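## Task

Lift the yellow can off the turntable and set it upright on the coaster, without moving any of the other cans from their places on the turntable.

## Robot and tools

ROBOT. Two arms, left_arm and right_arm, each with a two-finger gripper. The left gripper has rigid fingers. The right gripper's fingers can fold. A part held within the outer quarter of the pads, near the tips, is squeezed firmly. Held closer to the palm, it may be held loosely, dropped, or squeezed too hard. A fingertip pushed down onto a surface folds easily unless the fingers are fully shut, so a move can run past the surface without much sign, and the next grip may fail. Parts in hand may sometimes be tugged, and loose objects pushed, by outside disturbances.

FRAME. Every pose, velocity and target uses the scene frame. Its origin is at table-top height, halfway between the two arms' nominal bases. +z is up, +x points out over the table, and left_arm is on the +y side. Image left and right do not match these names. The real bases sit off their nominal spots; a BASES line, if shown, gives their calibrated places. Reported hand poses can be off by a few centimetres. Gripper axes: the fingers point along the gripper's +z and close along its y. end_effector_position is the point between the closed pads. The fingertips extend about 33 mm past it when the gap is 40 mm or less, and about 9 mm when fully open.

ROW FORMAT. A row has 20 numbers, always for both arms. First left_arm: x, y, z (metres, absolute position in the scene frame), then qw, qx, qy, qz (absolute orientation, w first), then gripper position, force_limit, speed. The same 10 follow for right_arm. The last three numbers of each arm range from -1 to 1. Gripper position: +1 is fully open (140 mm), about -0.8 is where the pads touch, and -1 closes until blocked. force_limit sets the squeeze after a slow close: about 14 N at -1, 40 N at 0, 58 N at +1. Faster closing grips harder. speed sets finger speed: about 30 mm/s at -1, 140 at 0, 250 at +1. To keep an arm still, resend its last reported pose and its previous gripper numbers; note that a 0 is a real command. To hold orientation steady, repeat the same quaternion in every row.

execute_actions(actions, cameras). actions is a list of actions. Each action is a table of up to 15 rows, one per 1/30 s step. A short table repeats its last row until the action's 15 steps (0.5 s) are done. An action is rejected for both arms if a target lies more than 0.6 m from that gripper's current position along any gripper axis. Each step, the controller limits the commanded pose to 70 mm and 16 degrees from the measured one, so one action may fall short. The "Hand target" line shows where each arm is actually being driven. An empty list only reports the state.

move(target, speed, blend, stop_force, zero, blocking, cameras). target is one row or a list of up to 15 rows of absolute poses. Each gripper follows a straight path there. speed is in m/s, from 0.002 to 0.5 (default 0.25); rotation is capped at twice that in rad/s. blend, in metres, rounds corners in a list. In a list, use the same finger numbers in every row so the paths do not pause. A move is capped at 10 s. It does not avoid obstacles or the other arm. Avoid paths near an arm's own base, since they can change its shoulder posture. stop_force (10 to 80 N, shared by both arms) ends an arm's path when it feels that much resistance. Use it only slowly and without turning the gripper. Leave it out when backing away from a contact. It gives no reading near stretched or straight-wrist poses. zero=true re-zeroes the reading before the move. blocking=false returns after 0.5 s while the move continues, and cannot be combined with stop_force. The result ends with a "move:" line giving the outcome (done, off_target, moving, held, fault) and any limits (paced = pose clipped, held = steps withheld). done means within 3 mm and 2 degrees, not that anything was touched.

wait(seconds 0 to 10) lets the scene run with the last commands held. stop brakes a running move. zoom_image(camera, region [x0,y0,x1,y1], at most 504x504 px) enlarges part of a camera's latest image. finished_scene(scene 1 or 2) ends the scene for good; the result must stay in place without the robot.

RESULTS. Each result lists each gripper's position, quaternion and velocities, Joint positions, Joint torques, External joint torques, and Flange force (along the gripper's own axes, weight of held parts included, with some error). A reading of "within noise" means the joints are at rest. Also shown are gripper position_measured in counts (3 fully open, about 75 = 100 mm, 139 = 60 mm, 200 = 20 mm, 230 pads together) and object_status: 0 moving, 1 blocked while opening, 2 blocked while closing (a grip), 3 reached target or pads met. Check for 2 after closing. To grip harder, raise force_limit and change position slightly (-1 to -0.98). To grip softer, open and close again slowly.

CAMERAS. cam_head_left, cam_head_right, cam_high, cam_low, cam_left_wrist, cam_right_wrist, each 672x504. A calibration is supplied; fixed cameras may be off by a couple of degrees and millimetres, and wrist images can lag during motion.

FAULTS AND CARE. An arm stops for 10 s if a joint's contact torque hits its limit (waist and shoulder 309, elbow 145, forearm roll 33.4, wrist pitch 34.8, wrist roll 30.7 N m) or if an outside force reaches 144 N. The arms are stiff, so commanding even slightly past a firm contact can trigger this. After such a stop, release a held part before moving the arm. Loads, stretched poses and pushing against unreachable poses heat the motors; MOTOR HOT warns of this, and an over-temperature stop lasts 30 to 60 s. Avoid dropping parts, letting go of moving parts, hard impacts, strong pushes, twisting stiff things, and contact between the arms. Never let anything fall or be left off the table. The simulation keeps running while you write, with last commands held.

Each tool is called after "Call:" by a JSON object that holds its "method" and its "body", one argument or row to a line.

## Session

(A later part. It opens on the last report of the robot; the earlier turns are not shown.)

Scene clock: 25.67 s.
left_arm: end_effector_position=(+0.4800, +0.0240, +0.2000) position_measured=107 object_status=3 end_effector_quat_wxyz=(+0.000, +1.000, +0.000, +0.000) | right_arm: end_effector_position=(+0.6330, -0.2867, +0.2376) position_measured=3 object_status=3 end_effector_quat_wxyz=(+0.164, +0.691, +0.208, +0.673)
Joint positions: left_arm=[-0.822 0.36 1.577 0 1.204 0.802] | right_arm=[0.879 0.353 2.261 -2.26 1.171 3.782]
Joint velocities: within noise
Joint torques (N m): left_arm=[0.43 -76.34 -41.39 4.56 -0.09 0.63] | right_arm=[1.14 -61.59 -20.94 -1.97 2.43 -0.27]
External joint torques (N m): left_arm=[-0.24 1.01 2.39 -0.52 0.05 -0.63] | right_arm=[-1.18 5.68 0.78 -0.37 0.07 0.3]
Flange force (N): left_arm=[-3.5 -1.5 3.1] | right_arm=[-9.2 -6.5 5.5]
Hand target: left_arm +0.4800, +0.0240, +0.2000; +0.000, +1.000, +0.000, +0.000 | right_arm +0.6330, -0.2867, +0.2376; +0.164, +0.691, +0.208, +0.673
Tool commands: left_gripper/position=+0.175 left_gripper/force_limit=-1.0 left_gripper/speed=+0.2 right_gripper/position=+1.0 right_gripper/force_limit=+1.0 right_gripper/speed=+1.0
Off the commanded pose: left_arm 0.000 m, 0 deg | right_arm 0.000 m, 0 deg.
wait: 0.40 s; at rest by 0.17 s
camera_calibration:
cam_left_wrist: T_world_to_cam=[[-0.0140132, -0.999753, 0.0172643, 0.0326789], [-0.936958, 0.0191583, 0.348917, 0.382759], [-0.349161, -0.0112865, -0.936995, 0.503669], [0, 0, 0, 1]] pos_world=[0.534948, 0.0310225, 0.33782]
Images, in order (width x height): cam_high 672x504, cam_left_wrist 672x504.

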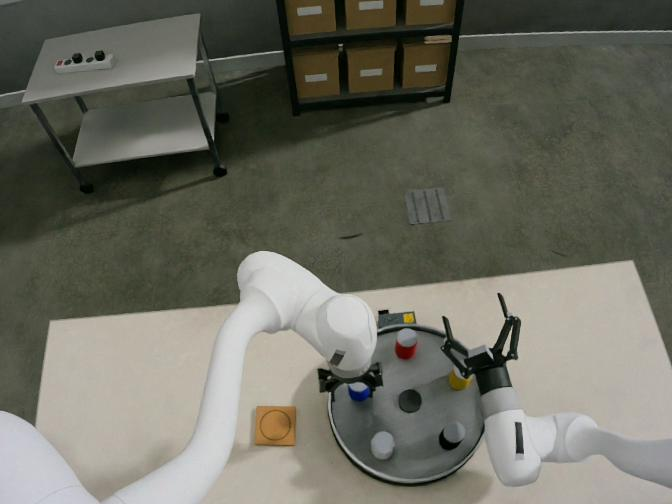

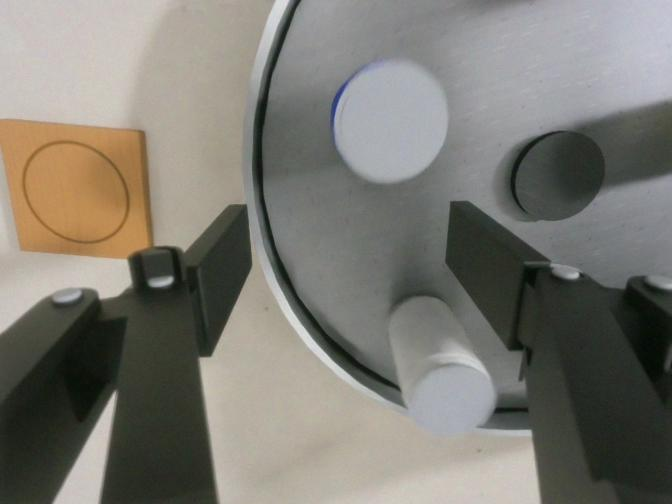

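Call:
{"method": "wait", "body": {
  "seconds": 2.35,
  "cameras": ["cam_left_wrist"]
}}

Call:
{"method": "wait", "body": {
  "seconds": 0.13,
  "cameras": ["cam_left_wrist"]
}}

Call:
{"method": "wait", "body": {
  "seconds": 0.13,
  "cameras": ["cam_left_wrist"]
}}

Call:
{"method": "wait", "body": {
  "seconds": 0.13,
  "cameras": ["cam_left_wrist"]
}}

Call:
{"method": "wait", "body": {
  "seconds": 0.13,
  "cameras": ["cam_left_wrist"]
}}

Call:
{"method": "wait", "body": {
  "seconds": 0.13,
  "cameras": ["cam_left_wrist", "cam_high"]
}}

Call:
{"method": "zoom_image", "body": {
  "camera": "cam_left_wrist",
  "region": [200, 50, 500, 350]
}}

Scene clock: 28.43 s.
left_arm: end_effector_position=(+0.4800, +0.0240, +0.2000) position_measured=107 object_status=3 end_effector_quat_wxyz=(+0.000, +1.000, +0.000, +0.000) | right_arm: end_effector_position=(+0.6330, -0.2867, +0.2376) position_measured=3 object_status=3 end_effector_quat_wxyz=(+0.164, +0.691, +0.208, +0.673)
Joint positions: left_arm=[-0.822 0.36 1.577 0 1.204 0.802] | right_arm=[0.879 0.353 2.261 -2.26 1.171 3.782]
Joint velocities: within noise
Joint torques (N m): left_arm=[0.35 -76.33 -41.46 4.54 -0.14 0.66] | right_arm=[0.89 -61.15 -20.88 -1.96 2.44 -0.33]
External joint torques (N m): left_arm=[-0.61 0.91 2.37 -0.51 0.1 -0.66] | right_arm=[-1 5.28 0.82 -0.37 0.05 0.35]
Flange force (N): left_arm=[-3.9 -1.2 3.0] | right_arm=[-8.8 -6.0 4.9]
Hand target: left_arm +0.4800, +0.0240, +0.2000; +0.000, +1.000, +0.000, +0.000 | right_arm +0.6330, -0.2867, +0.2376; +0.164, +0.691, +0.208, +0.673
Tool commands: left_gripper/position=+0.175 left_gripper/force_limit=-1.0 left_gripper/speed=+0.2 right_gripper/position=+1.0 right_gripper/force_limit=+1.0 right_gripper/speed=+1.0
Off the commanded pose: left_arm 0.000 m, 0 deg | right_arm 0.000 m, 0 deg.
wait: 2.37 s; at rest from the start
camera_calibration:
cam_left_wrist: T_world_to_cam=[[-0.0140133, -0.999753, 0.0172643, 0.0326789], [-0.936958, 0.0191584, 0.348917, 0.382759], [-0.349161, -0.0112865, -0.936995, 0.503669], [0, 0, 0, 1]] pos_world=[0.534948, 0.0310224, 0.33782]
Images, in order (width x height): cam_left_wrist 672x504.

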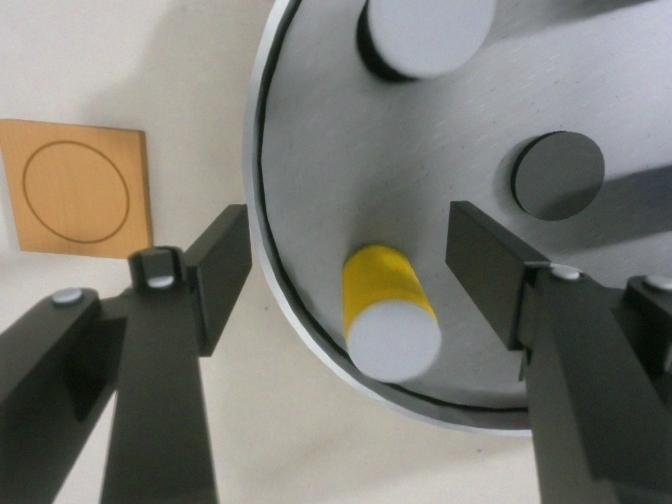

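Scene clock: 28.57 s.
left_arm: end_effector_position=(+0.4800, +0.0240, +0.2000) position_measured=107 object_status=3 end_effector_quat_wxyz=(+0.000, +1.000, +0.000, +0.000) | right_arm: end_effector_position=(+0.6330, -0.2867, +0.2376) position_measured=3 object_status=3 end_effector_quat_wxyz=(+0.164, +0.691, +0.208, +0.673)
Joint positions: left_arm=[-0.822 0.36 1.577 0 1.204 0.802] | right_arm=[0.879 0.353 2.261 -2.26 1.171 3.782]
Joint velocities: within noise
Joint torques (N m): left_arm=[0.48 -76.26 -41.43 4.55 -0.11 0.62] | right_arm=[0.63 -61.24 -20.92 -1.93 2.42 -0.29]
External joint torques (N m): left_arm=[-0.24 0.96 2.41 -0.51 0.06 -0.62] | right_arm=[-0.76 5.29 0.59 -0.43 0.08 0.31]
Flange force (N): left_arm=[-3.6 -1.6 3.1] | right_arm=[-8.4 -6.5 4.9]
Hand target: left_arm +0.4800, +0.0240, +0.2000; +0.000, +1.000, +0.000, +0.000 | right_arm +0.6330, -0.2867, +0.2376; +0.164, +0.691, +0.208, +0.673
Tool commands: left_gripper/position=+0.175 left_gripper/force_limit=-1.0 left_gripper/speed=+0.2 right_gripper/position=+1.0 right_gripper/force_limit=+1.0 right_gripper/speed=+1.0
Off the commanded pose: left_arm 0.000 m, 0 deg | right_arm 0.000 m, 0 deg.
wait: 0.13 s; no rest
camera_calibration:
cam_left_wrist: T_world_to_cam=[[-0.0140132, -0.999753, 0.0172643, 0.0326788], [-0.936958, 0.0191583, 0.348917, 0.382759], [-0.349161, -0.0112865, -0.936995, 0.503669], [0, 0, 0, 1]] pos_world=[0.534948, 0.0310224, 0.33782]
Images, in order (width x height): cam_left_wrist 672x504.

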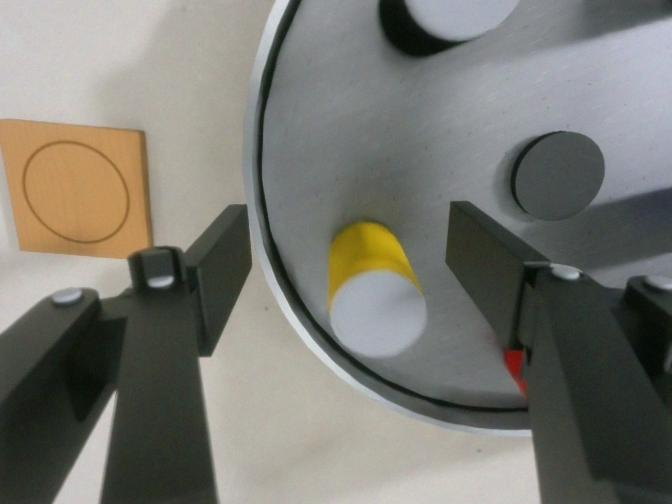

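Scene clock: 28.70 s.
left_arm: end_effector_position=(+0.4800, +0.0240, +0.2000) position_measured=107 object_status=3 end_effector_quat_wxyz=(+0.000, +1.000, +0.000, +0.000) | right_arm: end_effector_position=(+0.6330, -0.2867, +0.2376) position_measured=3 object_status=3 end_effector_quat_wxyz=(+0.164, +0.691, +0.208, +0.673)
Joint positions: left_arm=[-0.822 0.36 1.577 0 1.204 0.802] | right_arm=[0.879 0.353 2.261 -2.26 1.171 3.782]
Joint velocities: within noise
Joint torques (N m): left_arm=[0.68 -76.32 -41.66 4.56 -0.15 0.65] | right_arm=[1.24 -61.71 -20.75 -1.92 2.43 -0.21]
External joint torques (N m): left_arm=[-0.55 0.83 2.6 -0.52 0.11 -0.65] | right_arm=[-1.52 5.84 0.55 -0.43 0.07 0.23]
Flange force (N): left_arm=[-4.3 -1.6 3.1] | right_arm=[-9.3 -6.5 6.5]
Hand target: left_arm +0.4800, +0.0240, +0.2000; +0.000, +1.000, +0.000, +0.000 | right_arm +0.6330, -0.2867, +0.2376; +0.164, +0.691, +0.208, +0.673
Tool commands: left_gripper/position=+0.175 left_gripper/force_limit=-1.0 left_gripper/speed=+0.2 right_gripper/position=+1.0 right_gripper/force_limit=+1.0 right_gripper/speed=+1.0
Off the commanded pose: left_arm 0.000 m, 0 deg | right_arm 0.000 m, 0 deg.
wait: 0.13 s; no rest
camera_calibration:
cam_left_wrist: T_world_to_cam=[[-0.0140135, -0.999753, 0.0172622, 0.0326801], [-0.936957, 0.0191579, 0.348919, 0.382757], [-0.349163, -0.0112844, -0.936994, 0.503669], [0, 0, 0, 1]] pos_world=[0.534948, 0.0310228, 0.33782]
Images, in order (width x height): cam_left_wrist 672x504.

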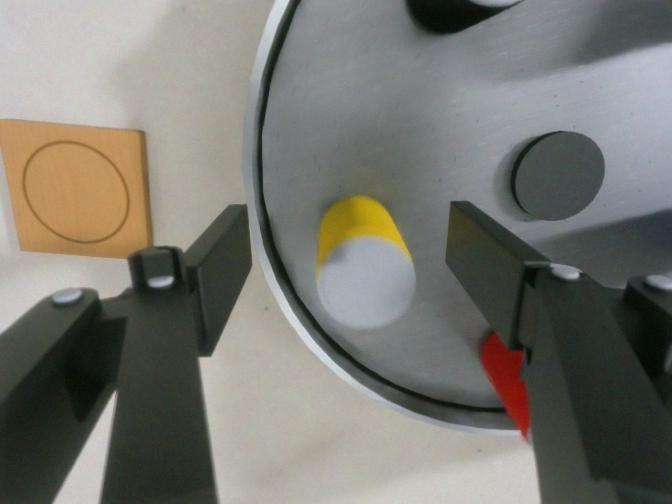

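Scene clock: 28.83 s.
left_arm: end_effector_position=(+0.4800, +0.0240, +0.2000) position_measured=107 object_status=3 end_effector_quat_wxyz=(+0.000, +1.000, +0.000, +0.000) | right_arm: end_effector_position=(+0.6330, -0.2867, +0.2376) position_measured=3 object_status=3 end_effector_quat_wxyz=(+0.164, +0.691, +0.208, +0.673)
Joint positions: left_arm=[-0.822 0.36 1.577 0 1.204 0.802] | right_arm=[0.879 0.353 2.261 -2.26 1.171 3.782]
Joint velocities: within noise
Joint torques (N m): left_arm=[0.4 -76.09 -41.47 4.55 -0.1 0.65] | right_arm=[1.03 -61.16 -20.88 -1.94 2.46 -0.25]
External joint torques (N m): left_arm=[-0.59 0.71 2.39 -0.52 0.05 -0.65] | right_arm=[-1.02 5.26 0.74 -0.4 0.03 0.27]
Flange force (N): left_arm=[-4.2 -1.4 2.9] | right_arm=[-8.6 -6.0 5.1]
Hand target: left_arm +0.4800, +0.0240, +0.2000; +0.000, +1.000, +0.000, +0.000 | right_arm +0.6330, -0.2867, +0.2376; +0.164, +0.691, +0.208, +0.673
Tool commands: left_gripper/position=+0.175 left_gripper/force_limit=-1.0 left_gripper/speed=+0.2 right_gripper/position=+1.0 right_gripper/force_limit=+1.0 right_gripper/speed=+1.0
Off the commanded pose: left_arm 0.000 m, 0 deg | right_arm 0.000 m, 0 deg.
wait: 0.13 s; no rest
camera_calibration:
cam_left_wrist: T_world_to_cam=[[-0.0140132, -0.999753, 0.0172614, 0.0326804], [-0.936957, 0.0191574, 0.34892, 0.382757], [-0.349164, -0.0112837, -0.936994, 0.50367], [0, 0, 0, 1]] pos_world=[0.534948, 0.031023, 0.33782]
Images, in order (width x height): cam_left_wrist 672x504.

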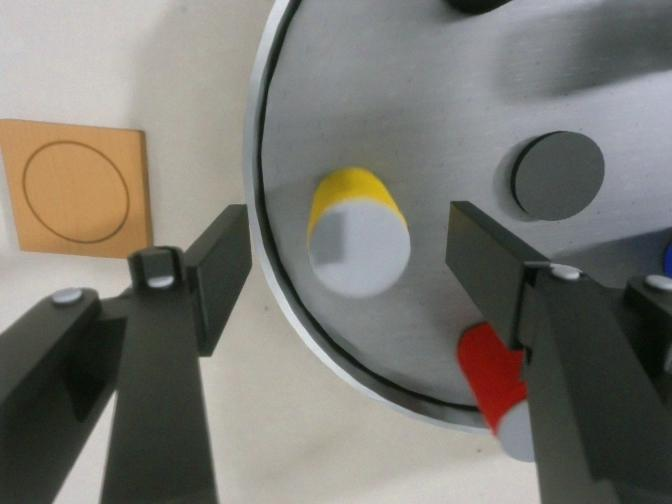

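Scene clock: 28.97 s.
left_arm: end_effector_position=(+0.4800, +0.0240, +0.2000) position_measured=107 object_status=3 end_effector_quat_wxyz=(+0.000, +1.000, +0.000, +0.000) | right_arm: end_effector_position=(+0.6330, -0.2867, +0.2376) position_measured=3 object_status=3 end_effector_quat_wxyz=(+0.164, +0.691, +0.208, +0.673)
Joint positions: left_arm=[-0.822 0.36 1.577 0 1.204 0.802] | right_arm=[0.879 0.353 2.261 -2.26 1.171 3.782]
Joint velocities: within noise
Joint torques (N m): left_arm=[0.04 -76.2 -41.47 4.57 -0.15 0.65] | right_arm=[0.7 -60.92 -20.58 -1.88 2.45 -0.27]
External joint torques (N m): left_arm=[-0.3 1.11 2.49 -0.55 0.1 -0.65] | right_arm=[-0.75 4.96 0.45 -0.47 0.04 0.29]
Flange force (N): left_arm=[-3.6 -1.5 3.2] | right_arm=[-7.9 -6.1 4.9]
Hand target: left_arm +0.4800, +0.0240, +0.2000; +0.000, +1.000, +0.000, +0.000 | right_arm +0.6330, -0.2867, +0.2376; +0.164, +0.691, +0.208, +0.673
Tool commands: left_gripper/position=+0.175 left_gripper/force_limit=-1.0 left_gripper/speed=+0.2 right_gripper/position=+1.0 right_gripper/force_limit=+1.0 right_gripper/speed=+1.0
Off the commanded pose: left_arm 0.000 m, 0 deg | right_arm 0.000 m, 0 deg.
wait: 0.13 s; no rest
camera_calibration:
cam_left_wrist: T_world_to_cam=[[-0.0140131, -0.999753, 0.0172613, 0.0326804], [-0.936957, 0.0191572, 0.34892, 0.382756], [-0.349164, -0.0112837, -0.936994, 0.50367], [0, 0, 0, 1]] pos_world=[0.534948, 0.031023, 0.33782]
Images, in order (width x height): cam_left_wrist 672x504.

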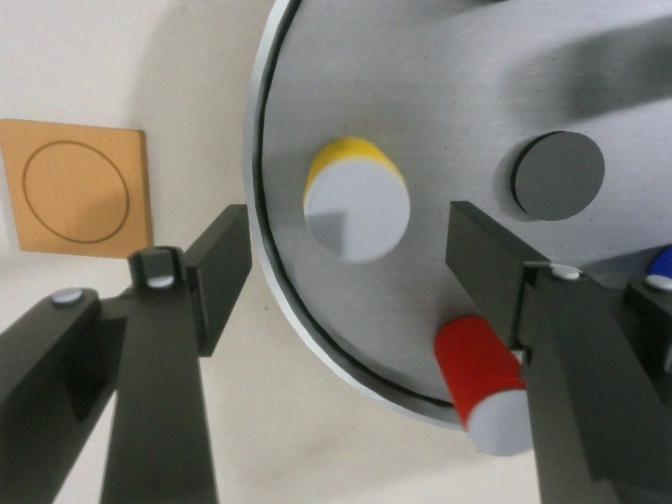

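Scene clock: 29.10 s.
left_arm: end_effector_position=(+0.4800, +0.0240, +0.2000) position_measured=107 object_status=3 end_effector_quat_wxyz=(+0.000, +1.000, +0.000, +0.000) | right_arm: end_effector_position=(+0.6330, -0.2867, +0.2376) position_measured=3 object_status=3 end_effector_quat_wxyz=(+0.164, +0.691, +0.208, +0.673)
Joint positions: left_arm=[-0.822 0.36 1.577 0 1.204 0.802] | right_arm=[0.879 0.353 2.261 -2.26 1.171 3.782]
Joint velocities: within noise
Joint torques (N m): left_arm=[0.39 -76.09 -41.44 4.58 -0.12 0.66] | right_arm=[0.93 -61.08 -20.95 -1.95 2.5 -0.26]
External joint torques (N m): left_arm=[-0.54 0.75 2.44 -0.55 0.08 -0.66] | right_arm=[-1.09 5.12 0.67 -0.4 0.01 0.28]
Flange force (N): left_arm=[-4.1 -1.5 3.0] | right_arm=[-8.4 -5.7 5.2]
Hand target: left_arm +0.4800, +0.0240, +0.2000; +0.000, +1.000, +0.000, +0.000 | right_arm +0.6330, -0.2867, +0.2376; +0.164, +0.691, +0.208, +0.673
Tool commands: left_gripper/position=+0.175 left_gripper/force_limit=-1.0 left_gripper/speed=+0.2 right_gripper/position=+1.0 right_gripper/force_limit=+1.0 right_gripper/speed=+1.0
Off the commanded pose: left_arm 0.000 m, 0 deg | right_arm 0.000 m, 0 deg.
wait: 0.13 s; no rest
camera_calibration:
cam_left_wrist: T_world_to_cam=[[-0.0140129, -0.999753, 0.0172613, 0.0326803], [-0.936957, 0.019157, 0.34892, 0.382756], [-0.349165, -0.0112837, -0.936993, 0.50367], [0, 0, 0, 1]] pos_world=[0.534948, 0.031023, 0.33782]
Images, in order (width x height): cam_high 672x504, cam_left_wrist 672x504.

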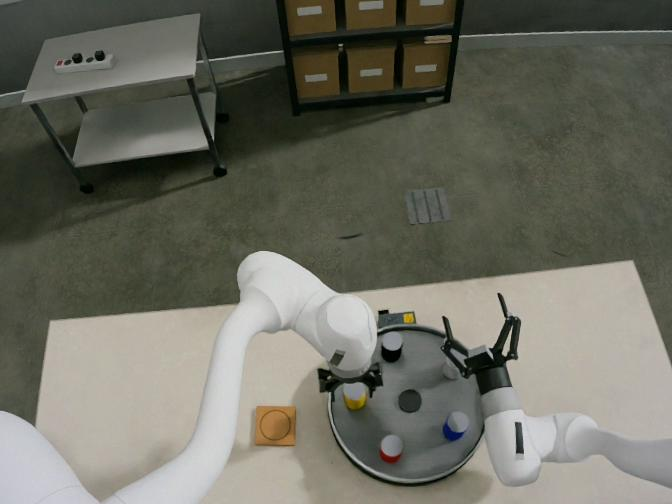

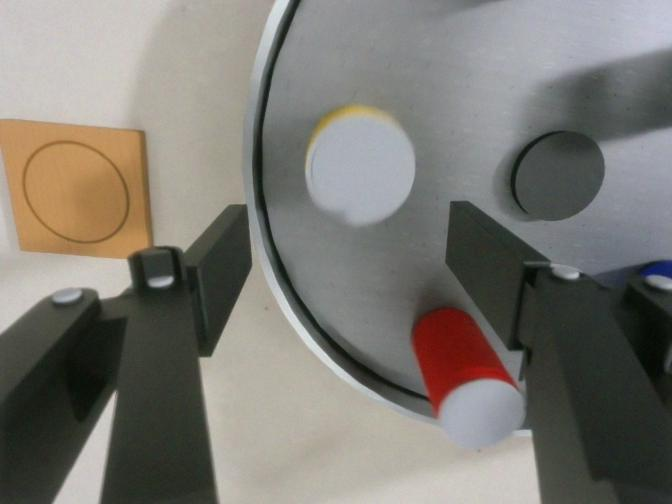

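Scaled by 1.680 from the camera's 672x504 image, which has a finer 960x720 frame.

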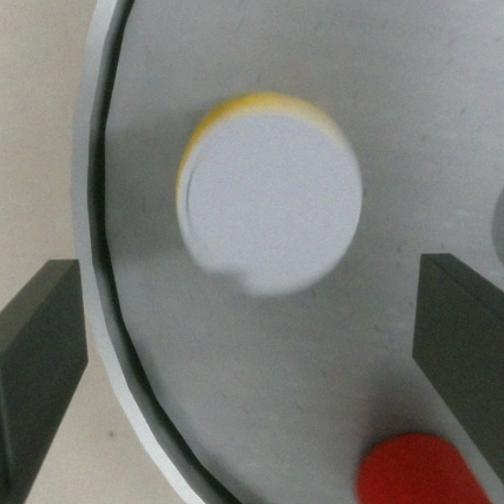

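Call:
{"method": "wait", "body": {
  "seconds": 0.1,
  "cameras": []
}}

Scene clock: 30.27 s.
left_arm: end_effector_position=(+0.4800, +0.0240, +0.2000) position_measured=107 object_status=3 end_effector_quat_wxyz=(+0.000, +1.000, +0.000, +0.000) | right_arm: end_effector_position=(+0.6330, -0.2867, +0.2376) position_measured=3 object_status=3 end_effector_quat_wxyz=(+0.164, +0.691, +0.208, +0.673)
Joint positions: left_arm=[-0.822 0.36 1.577 0 1.204 0.802] | right_arm=[0.879 0.353 2.261 -2.26 1.171 3.782]
Joint velocities: within noise
Joint torques (N m): left_arm=[0.48 -76.26 -41.47 4.53 -0.14 0.63] | right_arm=[0.8 -61.17 -20.63 -1.96 2.42 -0.24]
External joint torques (N m): left_arm=[-0.49 0.77 2.43 -0.5 0.1 -0.63] | right_arm=[-1.01 5.27 0.35 -0.4 0.08 0.27]
Flange force (N): left_arm=[-4.0 -1.5 2.9] | right_arm=[-8.2 -6.4 5.5]
Hand target: left_arm +0.4800, +0.0240, +0.2000; +0.000, +1.000, +0.000, +0.000 | right_arm +0.6330, -0.2867, +0.2376; +0.164, +0.691, +0.208, +0.673
Tool commands: left_gripper/position=+0.175 left_gripper/force_limit=-1.0 left_gripper/speed=+0.2 right_gripper/position=+1.0 right_gripper/force_limit=+1.0 right_gripper/speed=+1.0
Off the commanded pose: left_arm 0.000 m, 0 deg | right_arm 0.000 m, 0 deg.
wait: 0.10 s; at rest from the start
No camera images: "cameras" was empty.

Rehearsal of call pattern while opening and descending.

Call:
{"method": "wait", "body": {
  "seconds": 0.5,
  "cameras": []
}}

Call:
{"method": "execute_actions", "body": {
  "actions": [
    [[0.48, 0.0240, 0.20, 0, 1, 0, 0, 0.366, -1, 0.2, 0.6330, -0.2867, 0.2376, 0.164, 0.691, 0.208, 0.673, 1, 1, 1]]
  ],
  "cameras": []
}}

Call:
{"method": "move", "body": {
  "target": [0.48, 0.0186, 0.110, 0, 1, 0, 0, 0.366, -1, 0.2, 0.6330, -0.2867, 0.2376, 0.164, 0.691, 0.208, 0.673, 1, 1, 1],
  "speed": 0.1,
  "cameras": ["cam_left_wrist", "cam_high"]
}}

Scene clock: 30.90 s.
left_arm: end_effector_position=(+0.4800, +0.0240, +0.2000) position_measured=107 object_status=3 end_effector_quat_wxyz=(+0.000, +1.000, +0.000, +0.000) | right_arm: end_effector_position=(+0.6330, -0.2867, +0.2376) position_measured=3 object_status=3 end_effector_quat_wxyz=(+0.164, +0.691, +0.208, +0.673)
Joint positions: left_arm=[-0.822 0.36 1.577 0 1.204 0.802] | right_arm=[0.879 0.353 2.261 -2.26 1.171 3.782]
Joint velocities: within noise
Joint torques (N m): left_arm=[0.36 -76.17 -41.64 4.53 -0.12 0.63] | right_arm=[0.89 -61.25 -20.8 -1.97 2.41 -0.19]
External joint torques (N m): left_arm=[-0.31 0.63 2.52 -0.48 0.08 -0.63] | right_arm=[-0.82 5.36 0.67 -0.37 0.08 0.21]
Flange force (N): left_arm=[-4.2 -2.0 3.0] | right_arm=[-8.3 -6.5 4.9]
Hand target: left_arm +0.4800, +0.0240, +0.2000; +0.000, +1.000, +0.000, +0.000 | right_arm +0.6330, -0.2867, +0.2376; +0.164, +0.691, +0.208, +0.673
Tool commands: left_gripper/position=+0.175 left_gripper/force_limit=-1.0 left_gripper/speed=+0.2 right_gripper/position=+1.0 right_gripper/force_limit=+1.0 right_gripper/speed=+1.0
Off the commanded pose: left_arm 0.000 m, 0 deg | right_arm 0.000 m, 0 deg.
wait: 0.50 s; at rest by 0.03 s
No camera images: "cameras" was empty.

Scene clock: 31.60 s.
left_arm: end_effector_position=(+0.4800, +0.0240, +0.2000) position_measured=83 object_status=3 end_effector_quat_wxyz=(+0.000, +1.000, +0.000, +0.000) | right_arm: end_effector_position=(+0.6330, -0.2867, +0.2376) position_measured=3 object_status=3 end_effector_quat_wxyz=(+0.164, +0.691, +0.208, +0.673)
Joint positions: left_arm=[-0.822 0.36 1.577 0 1.204 0.802] | right_arm=[0.879 0.353 2.261 -2.26 1.171 3.782]
Joint velocities: within noise
Joint torques (N m): left_arm=[0.28 -76.11 -41.47 4.55 -0.14 0.65] | right_arm=[1.01 -61.08 -20.85 -1.9 2.4 -0.28]
External joint torques (N m): left_arm=[-0.71 1.2 2.49 -0.53 0.09 -0.65] | right_arm=[-1.22 5.23 0.76 -0.43 0.09 0.31]
Flange force (N): left_arm=[-3.9 -1.0 3.3] | right_arm=[-8.9 -5.7 5.3]
Hand target: left_arm +0.4800, +0.0240, +0.2000; +0.000, +1.000, +0.000, +0.000 | right_arm +0.6330, -0.2867, +0.2376; +0.164, +0.691, +0.208, +0.673
Off the commanded pose: left_arm 0.000 m, 0 deg | right_arm 0.000 m, 0 deg.
No camera images: "cameras" was empty.

Scene clock: 32.87 s.
left_arm: end_effector_position=(+0.4800, +0.0186, +0.1100) position_measured=83 object_status=3 end_effector_quat_wxyz=(+0.000, +1.000, +0.000, +0.000) | right_arm: end_effector_position=(+0.6330, -0.2867, +0.2376) position_measured=3 object_status=3 end_effector_quat_wxyz=(+0.164, +0.691, +0.208, +0.673)
Joint positions: left_arm=[-0.828 0.427 1.657 0 1.058 0.797] | right_arm=[0.879 0.353 2.261 -2.26 1.171 3.782]
Joint velocities: within noise
Joint torques (N m): left_arm=[0.29 -79.92 -38.87 4.3 -0.13 0.61] | right_arm=[1.19 -61.06 -20.83 -1.94 2.45 -0.29]
External joint torques (N m): left_arm=[-0.05 0.85 2.44 -0.53 0.08 -0.61] | right_arm=[-1.23 5.15 0.65 -0.39 0.04 0.31]
Flange force (N): left_arm=[-3.6 -2.0 2.6] | right_arm=[-8.6 -5.6 5.4]
Hand target: left_arm +0.4800, +0.0186, +0.1100; +0.000, +1.000, +0.000, +0.000 | right_arm +0.6330, -0.2867, +0.2376; +0.164, +0.691, +0.208, +0.673
Off the commanded pose: left_arm 0.000 m, 0 deg | right_arm 0.000 m, 0 deg.
move: done
camera_calibration:
cam_left_wrist: T_world_to_cam=[[-0.0140113, -0.999752, 0.0172907, 0.0288258], [-0.936967, 0.0191654, 0.348891, 0.414264], [-0.349136, -0.0113124, -0.937004, 0.419306], [0, 0, 0, 1]] pos_world=[0.534951, 0.0256225, 0.24786]
Images, in order (width x height): cam_high 672x504, cam_left_wrist 672x504.

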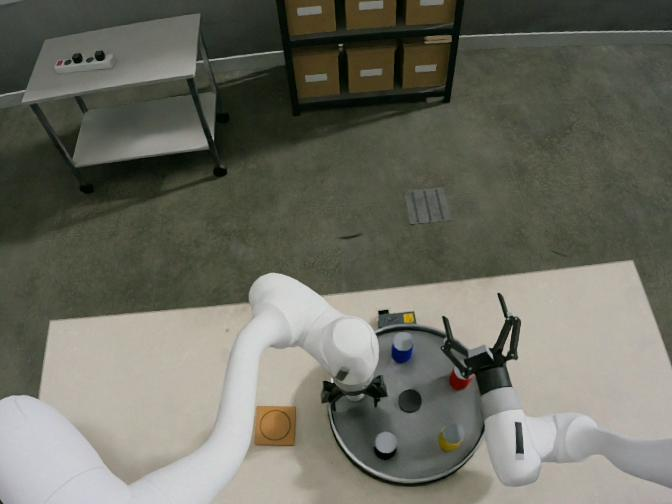

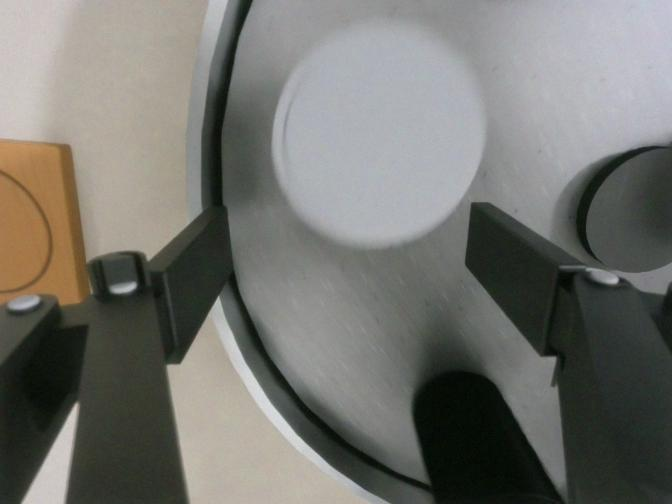

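Call:
{"method": "wait", "body": {
  "seconds": 1.75,
  "cameras": ["cam_left_wrist"]
}}

Call:
{"method": "wait", "body": {
  "seconds": 0.1,
  "cameras": ["cam_left_wrist"]
}}

Call:
{"method": "wait", "body": {
  "seconds": 0.1,
  "cameras": ["cam_left_wrist"]
}}

Call:
{"method": "wait", "body": {
  "seconds": 0.1,
  "cameras": ["cam_left_wrist"]
}}

Scene clock: 34.80 s.
left_arm: end_effector_position=(+0.4800, +0.0186, +0.1100) position_measured=83 object_status=3 end_effector_quat_wxyz=(+0.000, +1.000, +0.000, +0.000) | right_arm: end_effector_position=(+0.6330, -0.2867, +0.2376) position_measured=3 object_status=3 end_effector_quat_wxyz=(+0.164, +0.691, +0.208, +0.673)
Joint positions: left_arm=[-0.828 0.427 1.657 0 1.058 0.797] | right_arm=[0.879 0.353 2.261 -2.26 1.171 3.782]
Joint velocities: within noise
Joint torques (N m): left_arm=[0.3 -80.13 -38.72 4.33 -0.15 0.68] | right_arm=[0.82 -61.42 -21 -1.93 2.4 -0.27]
External joint torques (N m): left_arm=[-0.28 1.27 2.37 -0.57 0.11 -0.68] | right_arm=[-0.87 5.47 0.77 -0.41 0.1 0.29]
Flange force (N): left_arm=[-3.3 -1.2 2.8] | right_arm=[-8.9 -6.5 5.0]
Hand target: left_arm +0.4800, +0.0186, +0.1100; +0.000, +1.000, +0.000, +0.000 | right_arm +0.6330, -0.2867, +0.2376; +0.164, +0.691, +0.208, +0.673
Tool commands: left_gripper/position=+0.366 left_gripper/force_limit=-1.0 left_gripper/speed=+0.2 right_gripper/position=+1.0 right_gripper/force_limit=+1.0 right_gripper/speed=+1.0
Off the commanded pose: left_arm 0.000 m, 0 deg | right_arm 0.000 m, 0 deg.
wait: 1.77 s; at rest from the start
camera_calibration:
cam_left_wrist: T_world_to_cam=[[-0.0140136, -0.999753, 0.017266, 0.0288323], [-0.936958, 0.0191592, 0.348916, 0.414265], [-0.34916, -0.0112879, -0.936995, 0.41928], [0, 0, 0, 1]] pos_world=[0.534949, 0.025621, 0.247822]
Images, in order (width x height): cam_left_wrist 672x504.

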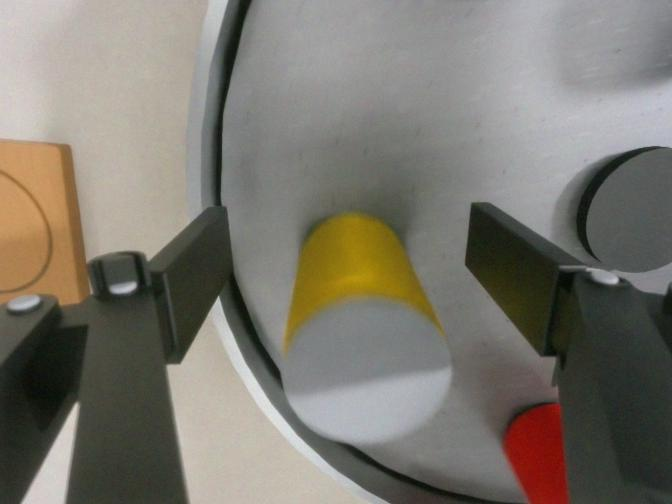

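Scene clock: 34.90 s.
left_arm: end_effector_position=(+0.4800, +0.0186, +0.1100) position_measured=83 object_status=3 end_effector_quat_wxyz=(+0.000, +1.000, +0.000, +0.000) | right_arm: end_effector_position=(+0.6330, -0.2867, +0.2376) position_measured=3 object_status=3 end_effector_quat_wxyz=(+0.164, +0.691, +0.208, +0.673)
Joint positions: left_arm=[-0.828 0.427 1.657 0 1.058 0.797] | right_arm=[0.879 0.353 2.261 -2.26 1.171 3.782]
Joint velocities: within noise
Joint torques (N m): left_arm=[0.25 -79.84 -38.84 4.29 -0.14 0.63] | right_arm=[0.91 -61.38 -21.07 -1.92 2.36 -0.22]
External joint torques (N m): left_arm=[-0.48 0.78 2.39 -0.53 0.1 -0.62] | right_arm=[-0.85 5.45 0.93 -0.41 0.13 0.24]
Flange force (N): left_arm=[-4.0 -1.6 2.5] | right_arm=[-8.9 -6.4 4.7]
Hand target: left_arm +0.4800, +0.0186, +0.1100; +0.000, +1.000, +0.000, +0.000 | right_arm +0.6330, -0.2867, +0.2376; +0.164, +0.691, +0.208, +0.673
Tool commands: left_gripper/position=+0.366 left_gripper/force_limit=-1.0 left_gripper/speed=+0.2 right_gripper/position=+1.0 right_gripper/force_limit=+1.0 right_gripper/speed=+1.0
Off the commanded pose: left_arm 0.000 m, 0 deg | right_arm 0.000 m, 0 deg.
wait: 0.10 s; no rest
camera_calibration:
cam_left_wrist: T_world_to_cam=[[-0.0140135, -0.999753, 0.0172659, 0.0288324], [-0.936958, 0.0191591, 0.348916, 0.414265], [-0.34916, -0.0112879, -0.936995, 0.41928], [0, 0, 0, 1]] pos_world=[0.534949, 0.0256211, 0.247822]
Images, in order (width x height): cam_left_wrist 672x504.

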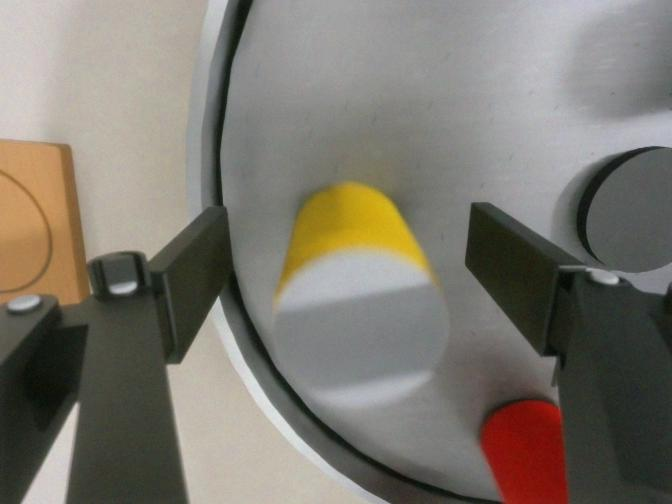

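Scene clock: 35.00 s.
left_arm: end_effector_position=(+0.4800, +0.0186, +0.1100) position_measured=83 object_status=3 end_effector_quat_wxyz=(+0.000, +1.000, +0.000, +0.000) | right_arm: end_effector_position=(+0.6330, -0.2867, +0.2376) position_measured=3 object_status=3 end_effector_quat_wxyz=(+0.164, +0.691, +0.208, +0.673)
Joint positions: left_arm=[-0.828 0.427 1.657 0 1.058 0.797] | right_arm=[0.879 0.353 2.261 -2.26 1.171 3.782]
Joint velocities: within noise
Joint torques (N m): left_arm=[0.58 -79.95 -38.83 4.3 -0.09 0.62] | right_arm=[1.2 -61.53 -20.73 -2 2.48 -0.31]
External joint torques (N m): left_arm=[-0.59 1.02 2.5 -0.55 0.06 -0.62] | right_arm=[-1.28 5.63 0.51 -0.36 0.01 0.33]
Flange force (N): left_arm=[-4.1 -1.4 2.8] | right_arm=[-8.9 -6.5 6.0]
Hand target: left_arm +0.4800, +0.0186, +0.1100; +0.000, +1.000, +0.000, +0.000 | right_arm +0.6330, -0.2867, +0.2376; +0.164, +0.691, +0.208, +0.673
Tool commands: left_gripper/position=+0.366 left_gripper/force_limit=-1.0 left_gripper/speed=+0.2 right_gripper/position=+1.0 right_gripper/force_limit=+1.0 right_gripper/speed=+1.0
Off the commanded pose: left_arm 0.000 m, 0 deg | right_arm 0.000 m, 0 deg.
wait: 0.10 s; no rest
camera_calibration:
cam_left_wrist: T_world_to_cam=[[-0.0140134, -0.999753, 0.0172661, 0.0288322], [-0.936958, 0.0191591, 0.348916, 0.414265], [-0.34916, -0.0112881, -0.936995, 0.41928], [0, 0, 0, 1]] pos_world=[0.534949, 0.025621, 0.247822]
Images, in order (width x height): cam_left_wrist 672x504.

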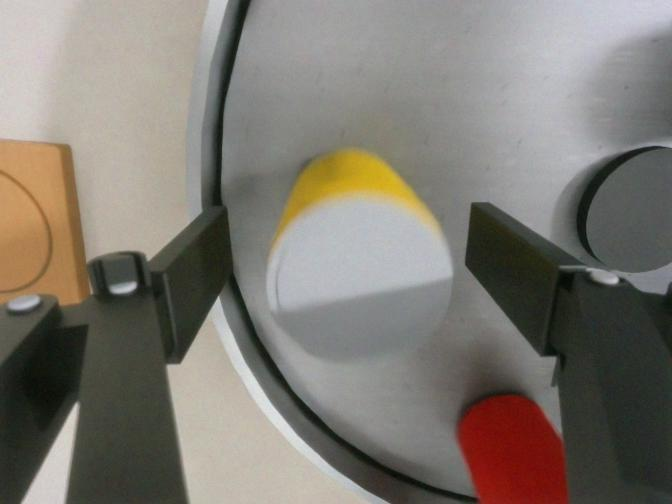

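Scene clock: 35.10 s.
left_arm: end_effector_position=(+0.4800, +0.0186, +0.1100) position_measured=83 object_status=3 end_effector_quat_wxyz=(+0.000, +1.000, +0.000, +0.000) | right_arm: end_effector_position=(+0.6330, -0.2867, +0.2376) position_measured=3 object_status=3 end_effector_quat_wxyz=(+0.164, +0.691, +0.208, +0.673)
Joint positions: left_arm=[-0.828 0.427 1.657 0 1.058 0.797] | right_arm=[0.879 0.353 2.261 -2.26 1.171 3.782]
Joint velocities: within noise
Joint torques (N m): left_arm=[0.03 -80.13 -38.75 4.31 -0.14 0.64] | right_arm=[1.02 -61.16 -20.84 -1.96 2.45 -0.21]
External joint torques (N m): left_arm=[-0.26 1.24 2.41 -0.57 0.1 -0.64] | right_arm=[-1.07 5.25 0.64 -0.39 0.05 0.23]
Flange force (N): left_arm=[-3.4 -1.4 2.8] | right_arm=[-8.4 -6.0 5.3]
Hand target: left_arm +0.4800, +0.0186, +0.1100; +0.000, +1.000, +0.000, +0.000 | right_arm +0.6330, -0.2867, +0.2376; +0.164, +0.691, +0.208, +0.673
Tool commands: left_gripper/position=+0.366 left_gripper/force_limit=-1.0 left_gripper/speed=+0.2 right_gripper/position=+1.0 right_gripper/force_limit=+1.0 right_gripper/speed=+1.0
Off the commanded pose: left_arm 0.000 m, 0 deg | right_arm 0.000 m, 0 deg.
wait: 0.10 s; no rest
camera_calibration:
cam_left_wrist: T_world_to_cam=[[-0.0140137, -0.999753, 0.0172659, 0.0288323], [-0.936958, 0.0191593, 0.348916, 0.414265], [-0.34916, -0.0112878, -0.936995, 0.41928], [0, 0, 0, 1]] pos_world=[0.534949, 0.0256209, 0.247822]
Images, in order (width x height): cam_left_wrist 672x504.

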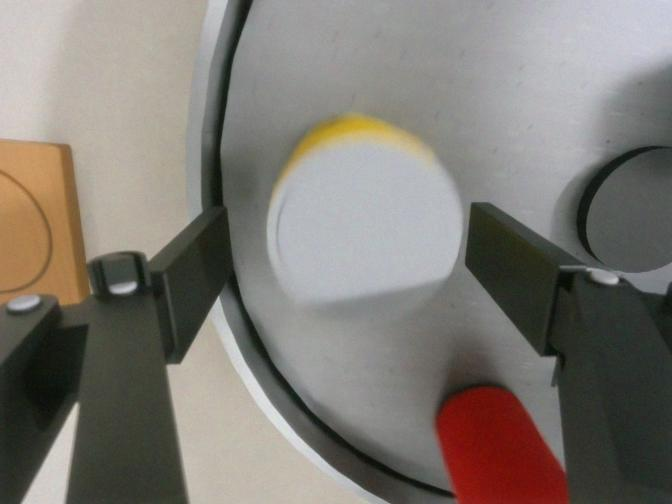

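Call:
{"method": "wait", "body": {
  "seconds": 0.1,
  "cameras": []
}}

Scene clock: 36.60 s.
left_arm: end_effector_position=(+0.4800, +0.0186, +0.1100) position_measured=83 object_status=3 end_effector_quat_wxyz=(+0.000, +1.000, +0.000, +0.000) | right_arm: end_effector_position=(+0.6330, -0.2867, +0.2376) position_measured=3 object_status=3 end_effector_quat_wxyz=(+0.164, +0.691, +0.208, +0.673)
Joint positions: left_arm=[-0.828 0.427 1.657 0 1.058 0.797] | right_arm=[0.879 0.353 2.261 -2.26 1.171 3.782]
Joint velocities: within noise
Joint torques (N m): left_arm=[0.37 -80.14 -38.75 4.31 -0.12 0.64] | right_arm=[0.98 -61.2 -21 -1.94 2.45 -0.29]
External joint torques (N m): left_arm=[-0.8 1.2 2.34 -0.56 0.07 -0.64] | right_arm=[-0.94 5.22 0.6 -0.42 0.05 0.31]
Flange force (N): left_arm=[-3.8 -0.8 2.8] | right_arm=[-8.4 -6.1 5.1]
Hand target: left_arm +0.4800, +0.0186, +0.1100; +0.000, +1.000, +0.000, +0.000 | right_arm +0.6330, -0.2867, +0.2376; +0.164, +0.691, +0.208, +0.673
Tool commands: left_gripper/position=+0.366 left_gripper/force_limit=-1.0 left_gripper/speed=+0.2 right_gripper/position=+1.0 right_gripper/force_limit=+1.0 right_gripper/speed=+1.0
Off the commanded pose: left_arm 0.000 m, 0 deg | right_arm 0.000 m, 0 deg.
wait: 0.10 s; at rest from the start
No camera images: "cameras" was empty.

Call:
{"method": "wait", "body": {
  "seconds": 3.8,
  "cameras": []
}}

Call:
{"method": "move", "body": {
  "target": [
    [0.48, 0.0186, 0.110, 0, 1, 0, 0, -1, -1, -0.2, 0.6330, -0.2867, 0.2376, 0.164, 0.691, 0.208, 0.673, 1, 1, 1],
    [0.53, 0.0186, 0.250, 0, 1, 0, 0, -1, -1, -0.2, 0.6330, -0.2867, 0.2376, 0.164, 0.691, 0.208, 0.673, 1, 1, 1]
  ],
  "speed": 0.35
}}

Scene clock: 40.53 s.
left_arm: end_effector_position=(+0.4800, +0.0186, +0.1100) position_measured=83 object_status=3 end_effector_quat_wxyz=(+0.000, +1.000, +0.000, +0.000) | right_arm: end_effector_position=(+0.6330, -0.2867, +0.2376) position_measured=3 object_status=3 end_effector_quat_wxyz=(+0.164, +0.691, +0.208, +0.673)
Joint positions: left_arm=[-0.828 0.427 1.657 0 1.058 0.797] | right_arm=[0.879 0.353 2.261 -2.26 1.171 3.782]
Joint velocities: within noise
Joint torques (N m): left_arm=[0.35 -80.27 -38.8 4.31 -0.12 0.62] | right_arm=[0.96 -61.44 -20.62 -1.91 2.45 -0.25]
External joint torques (N m): left_arm=[-0.4 1.04 2.36 -0.55 0.08 -0.62] | right_arm=[-0.75 5.48 0.45 -0.44 0.04 0.27]
Flange force (N): left_arm=[-3.6 -1.4 2.7] | right_arm=[-8.4 -6.9 5.3]
Hand target: left_arm +0.4800, +0.0186, +0.1100; +0.000, +1.000, +0.000, +0.000 | right_arm +0.6330, -0.2867, +0.2376; +0.164, +0.691, +0.208, +0.673
Tool commands: left_gripper/position=+0.366 left_gripper/force_limit=-1.0 left_gripper/speed=+0.2 right_gripper/position=+1.0 right_gripper/force_limit=+1.0 right_gripper/speed=+1.0
Off the commanded pose: left_arm 0.000 m, 0 deg | right_arm 0.000 m, 0 deg.
wait: 3.80 s; at rest by 0.03 s
No camera images: "cameras" was empty.

Scene clock: 42.13 s.
left_arm: end_effector_position=(+0.5300, +0.0186, +0.2500) position_measured=153 object_status=2 end_effector_quat_wxyz=(+0.000, +1.000, +0.000, +0.000) | right_arm: end_effector_position=(+0.6330, -0.2867, +0.2376) position_measured=3 object_status=3 end_effector_quat_wxyz=(+0.164, +0.691, +0.208, +0.673)
Joint positions: left_arm=[-0.783 0.399 1.427 0 1.315 0.841] | right_arm=[0.879 0.353 2.261 -2.26 1.171 3.782]
Joint velocities: within noise
Joint torques (N m): left_arm=[0.59 -83.03 -44 4.64 -0.11 0.64] | right_arm=[0.72 -60.82 -20.84 -1.92 2.5 -0.3]
External joint torques (N m): left_arm=[-0.35 2.58 3.65 -0.47 0.07 -0.64] | right_arm=[-0.67 4.88 0.54 -0.44 -0.01 0.33]
Flange force (N): left_arm=[-4.1 -1.7 5.5] | right_arm=[-7.8 -5.9 4.7]
Hand target: left_arm +0.5300, +0.0186, +0.2500; +0.000, +1.000, +0.000, +0.000 | right_arm +0.6330, -0.2867, +0.2376; +0.164, +0.691, +0.208, +0.673
Off the commanded pose: left_arm 0.000 m, 0 deg | right_arm 0.000 m, 0 deg.
move: done
camera_calibration:
cam_left_wrist: T_world_to_cam=[[-0.0140344, -0.999753, 0.0172248, 0.0271484], [-0.936956, 0.0191644, 0.348922, 0.412253], [-0.349166, -0.0112419, -0.936993, 0.567883], [0, 0, 0, 1]] pos_world=[0.584929, 0.0256251, 0.387791]
cam_right_wrist: T_world_to_cam=[[0.0475949, -0.87236, 0.486541, -0.388623], [-0.351663, -0.470542, -0.809273, 0.28478], [0.934916, -0.132581, -0.329172, -0.408], [0, 0, 0, 1]] pos_world=[0.500089, -0.259111, 0.285243]

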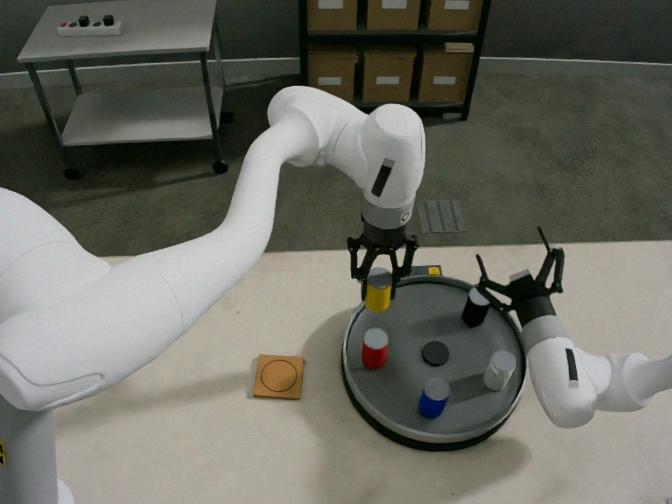

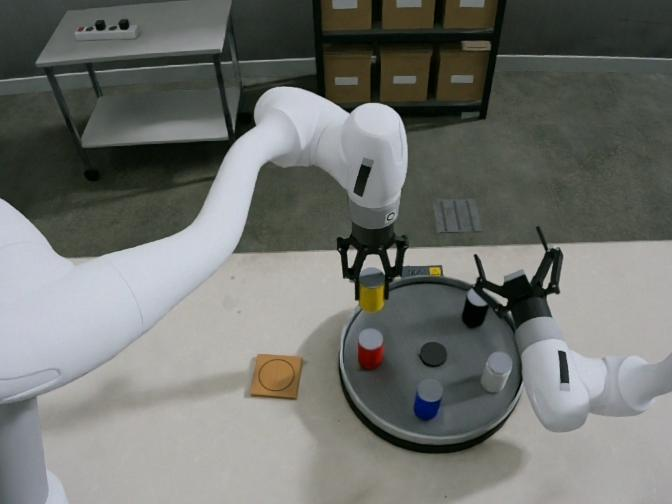

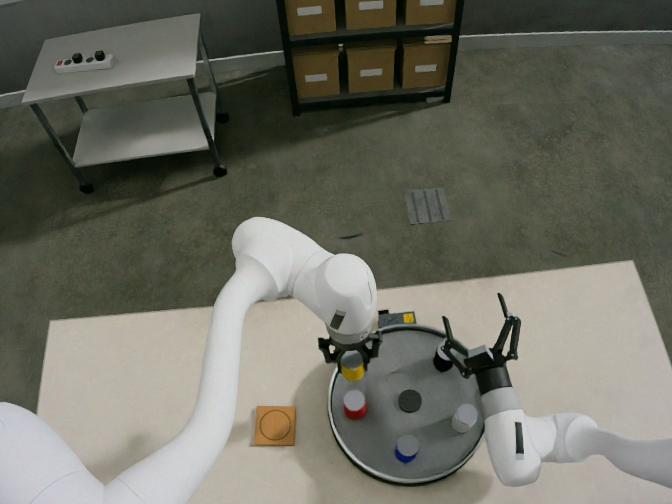

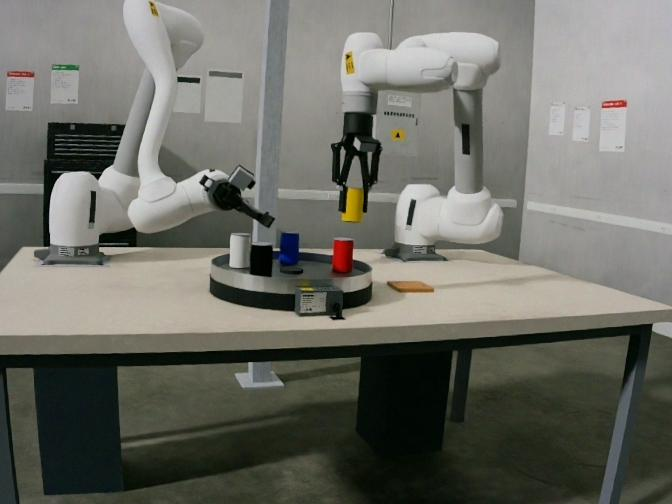

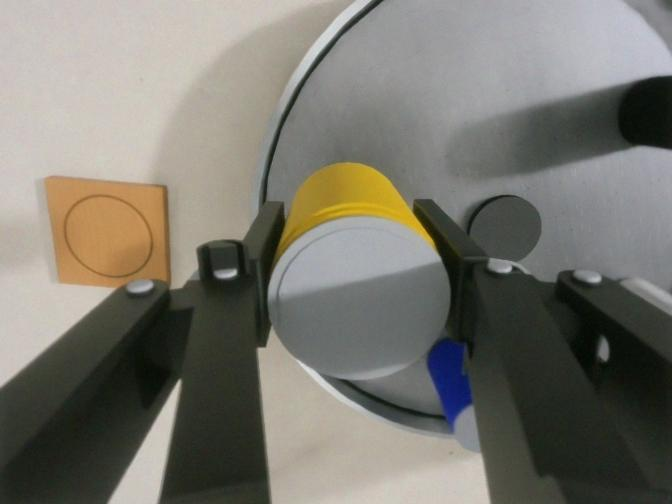

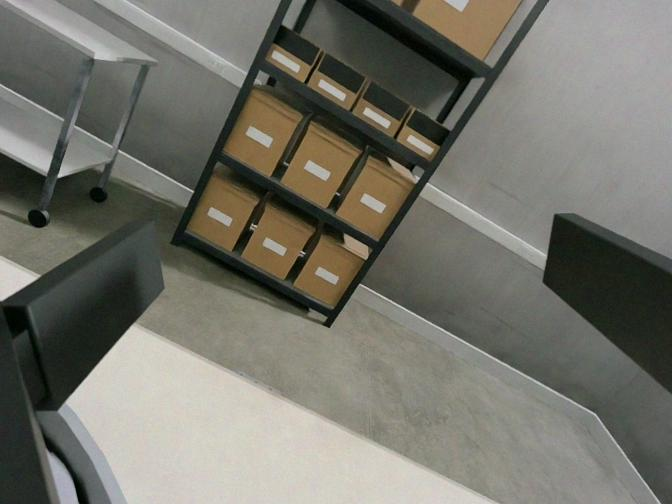

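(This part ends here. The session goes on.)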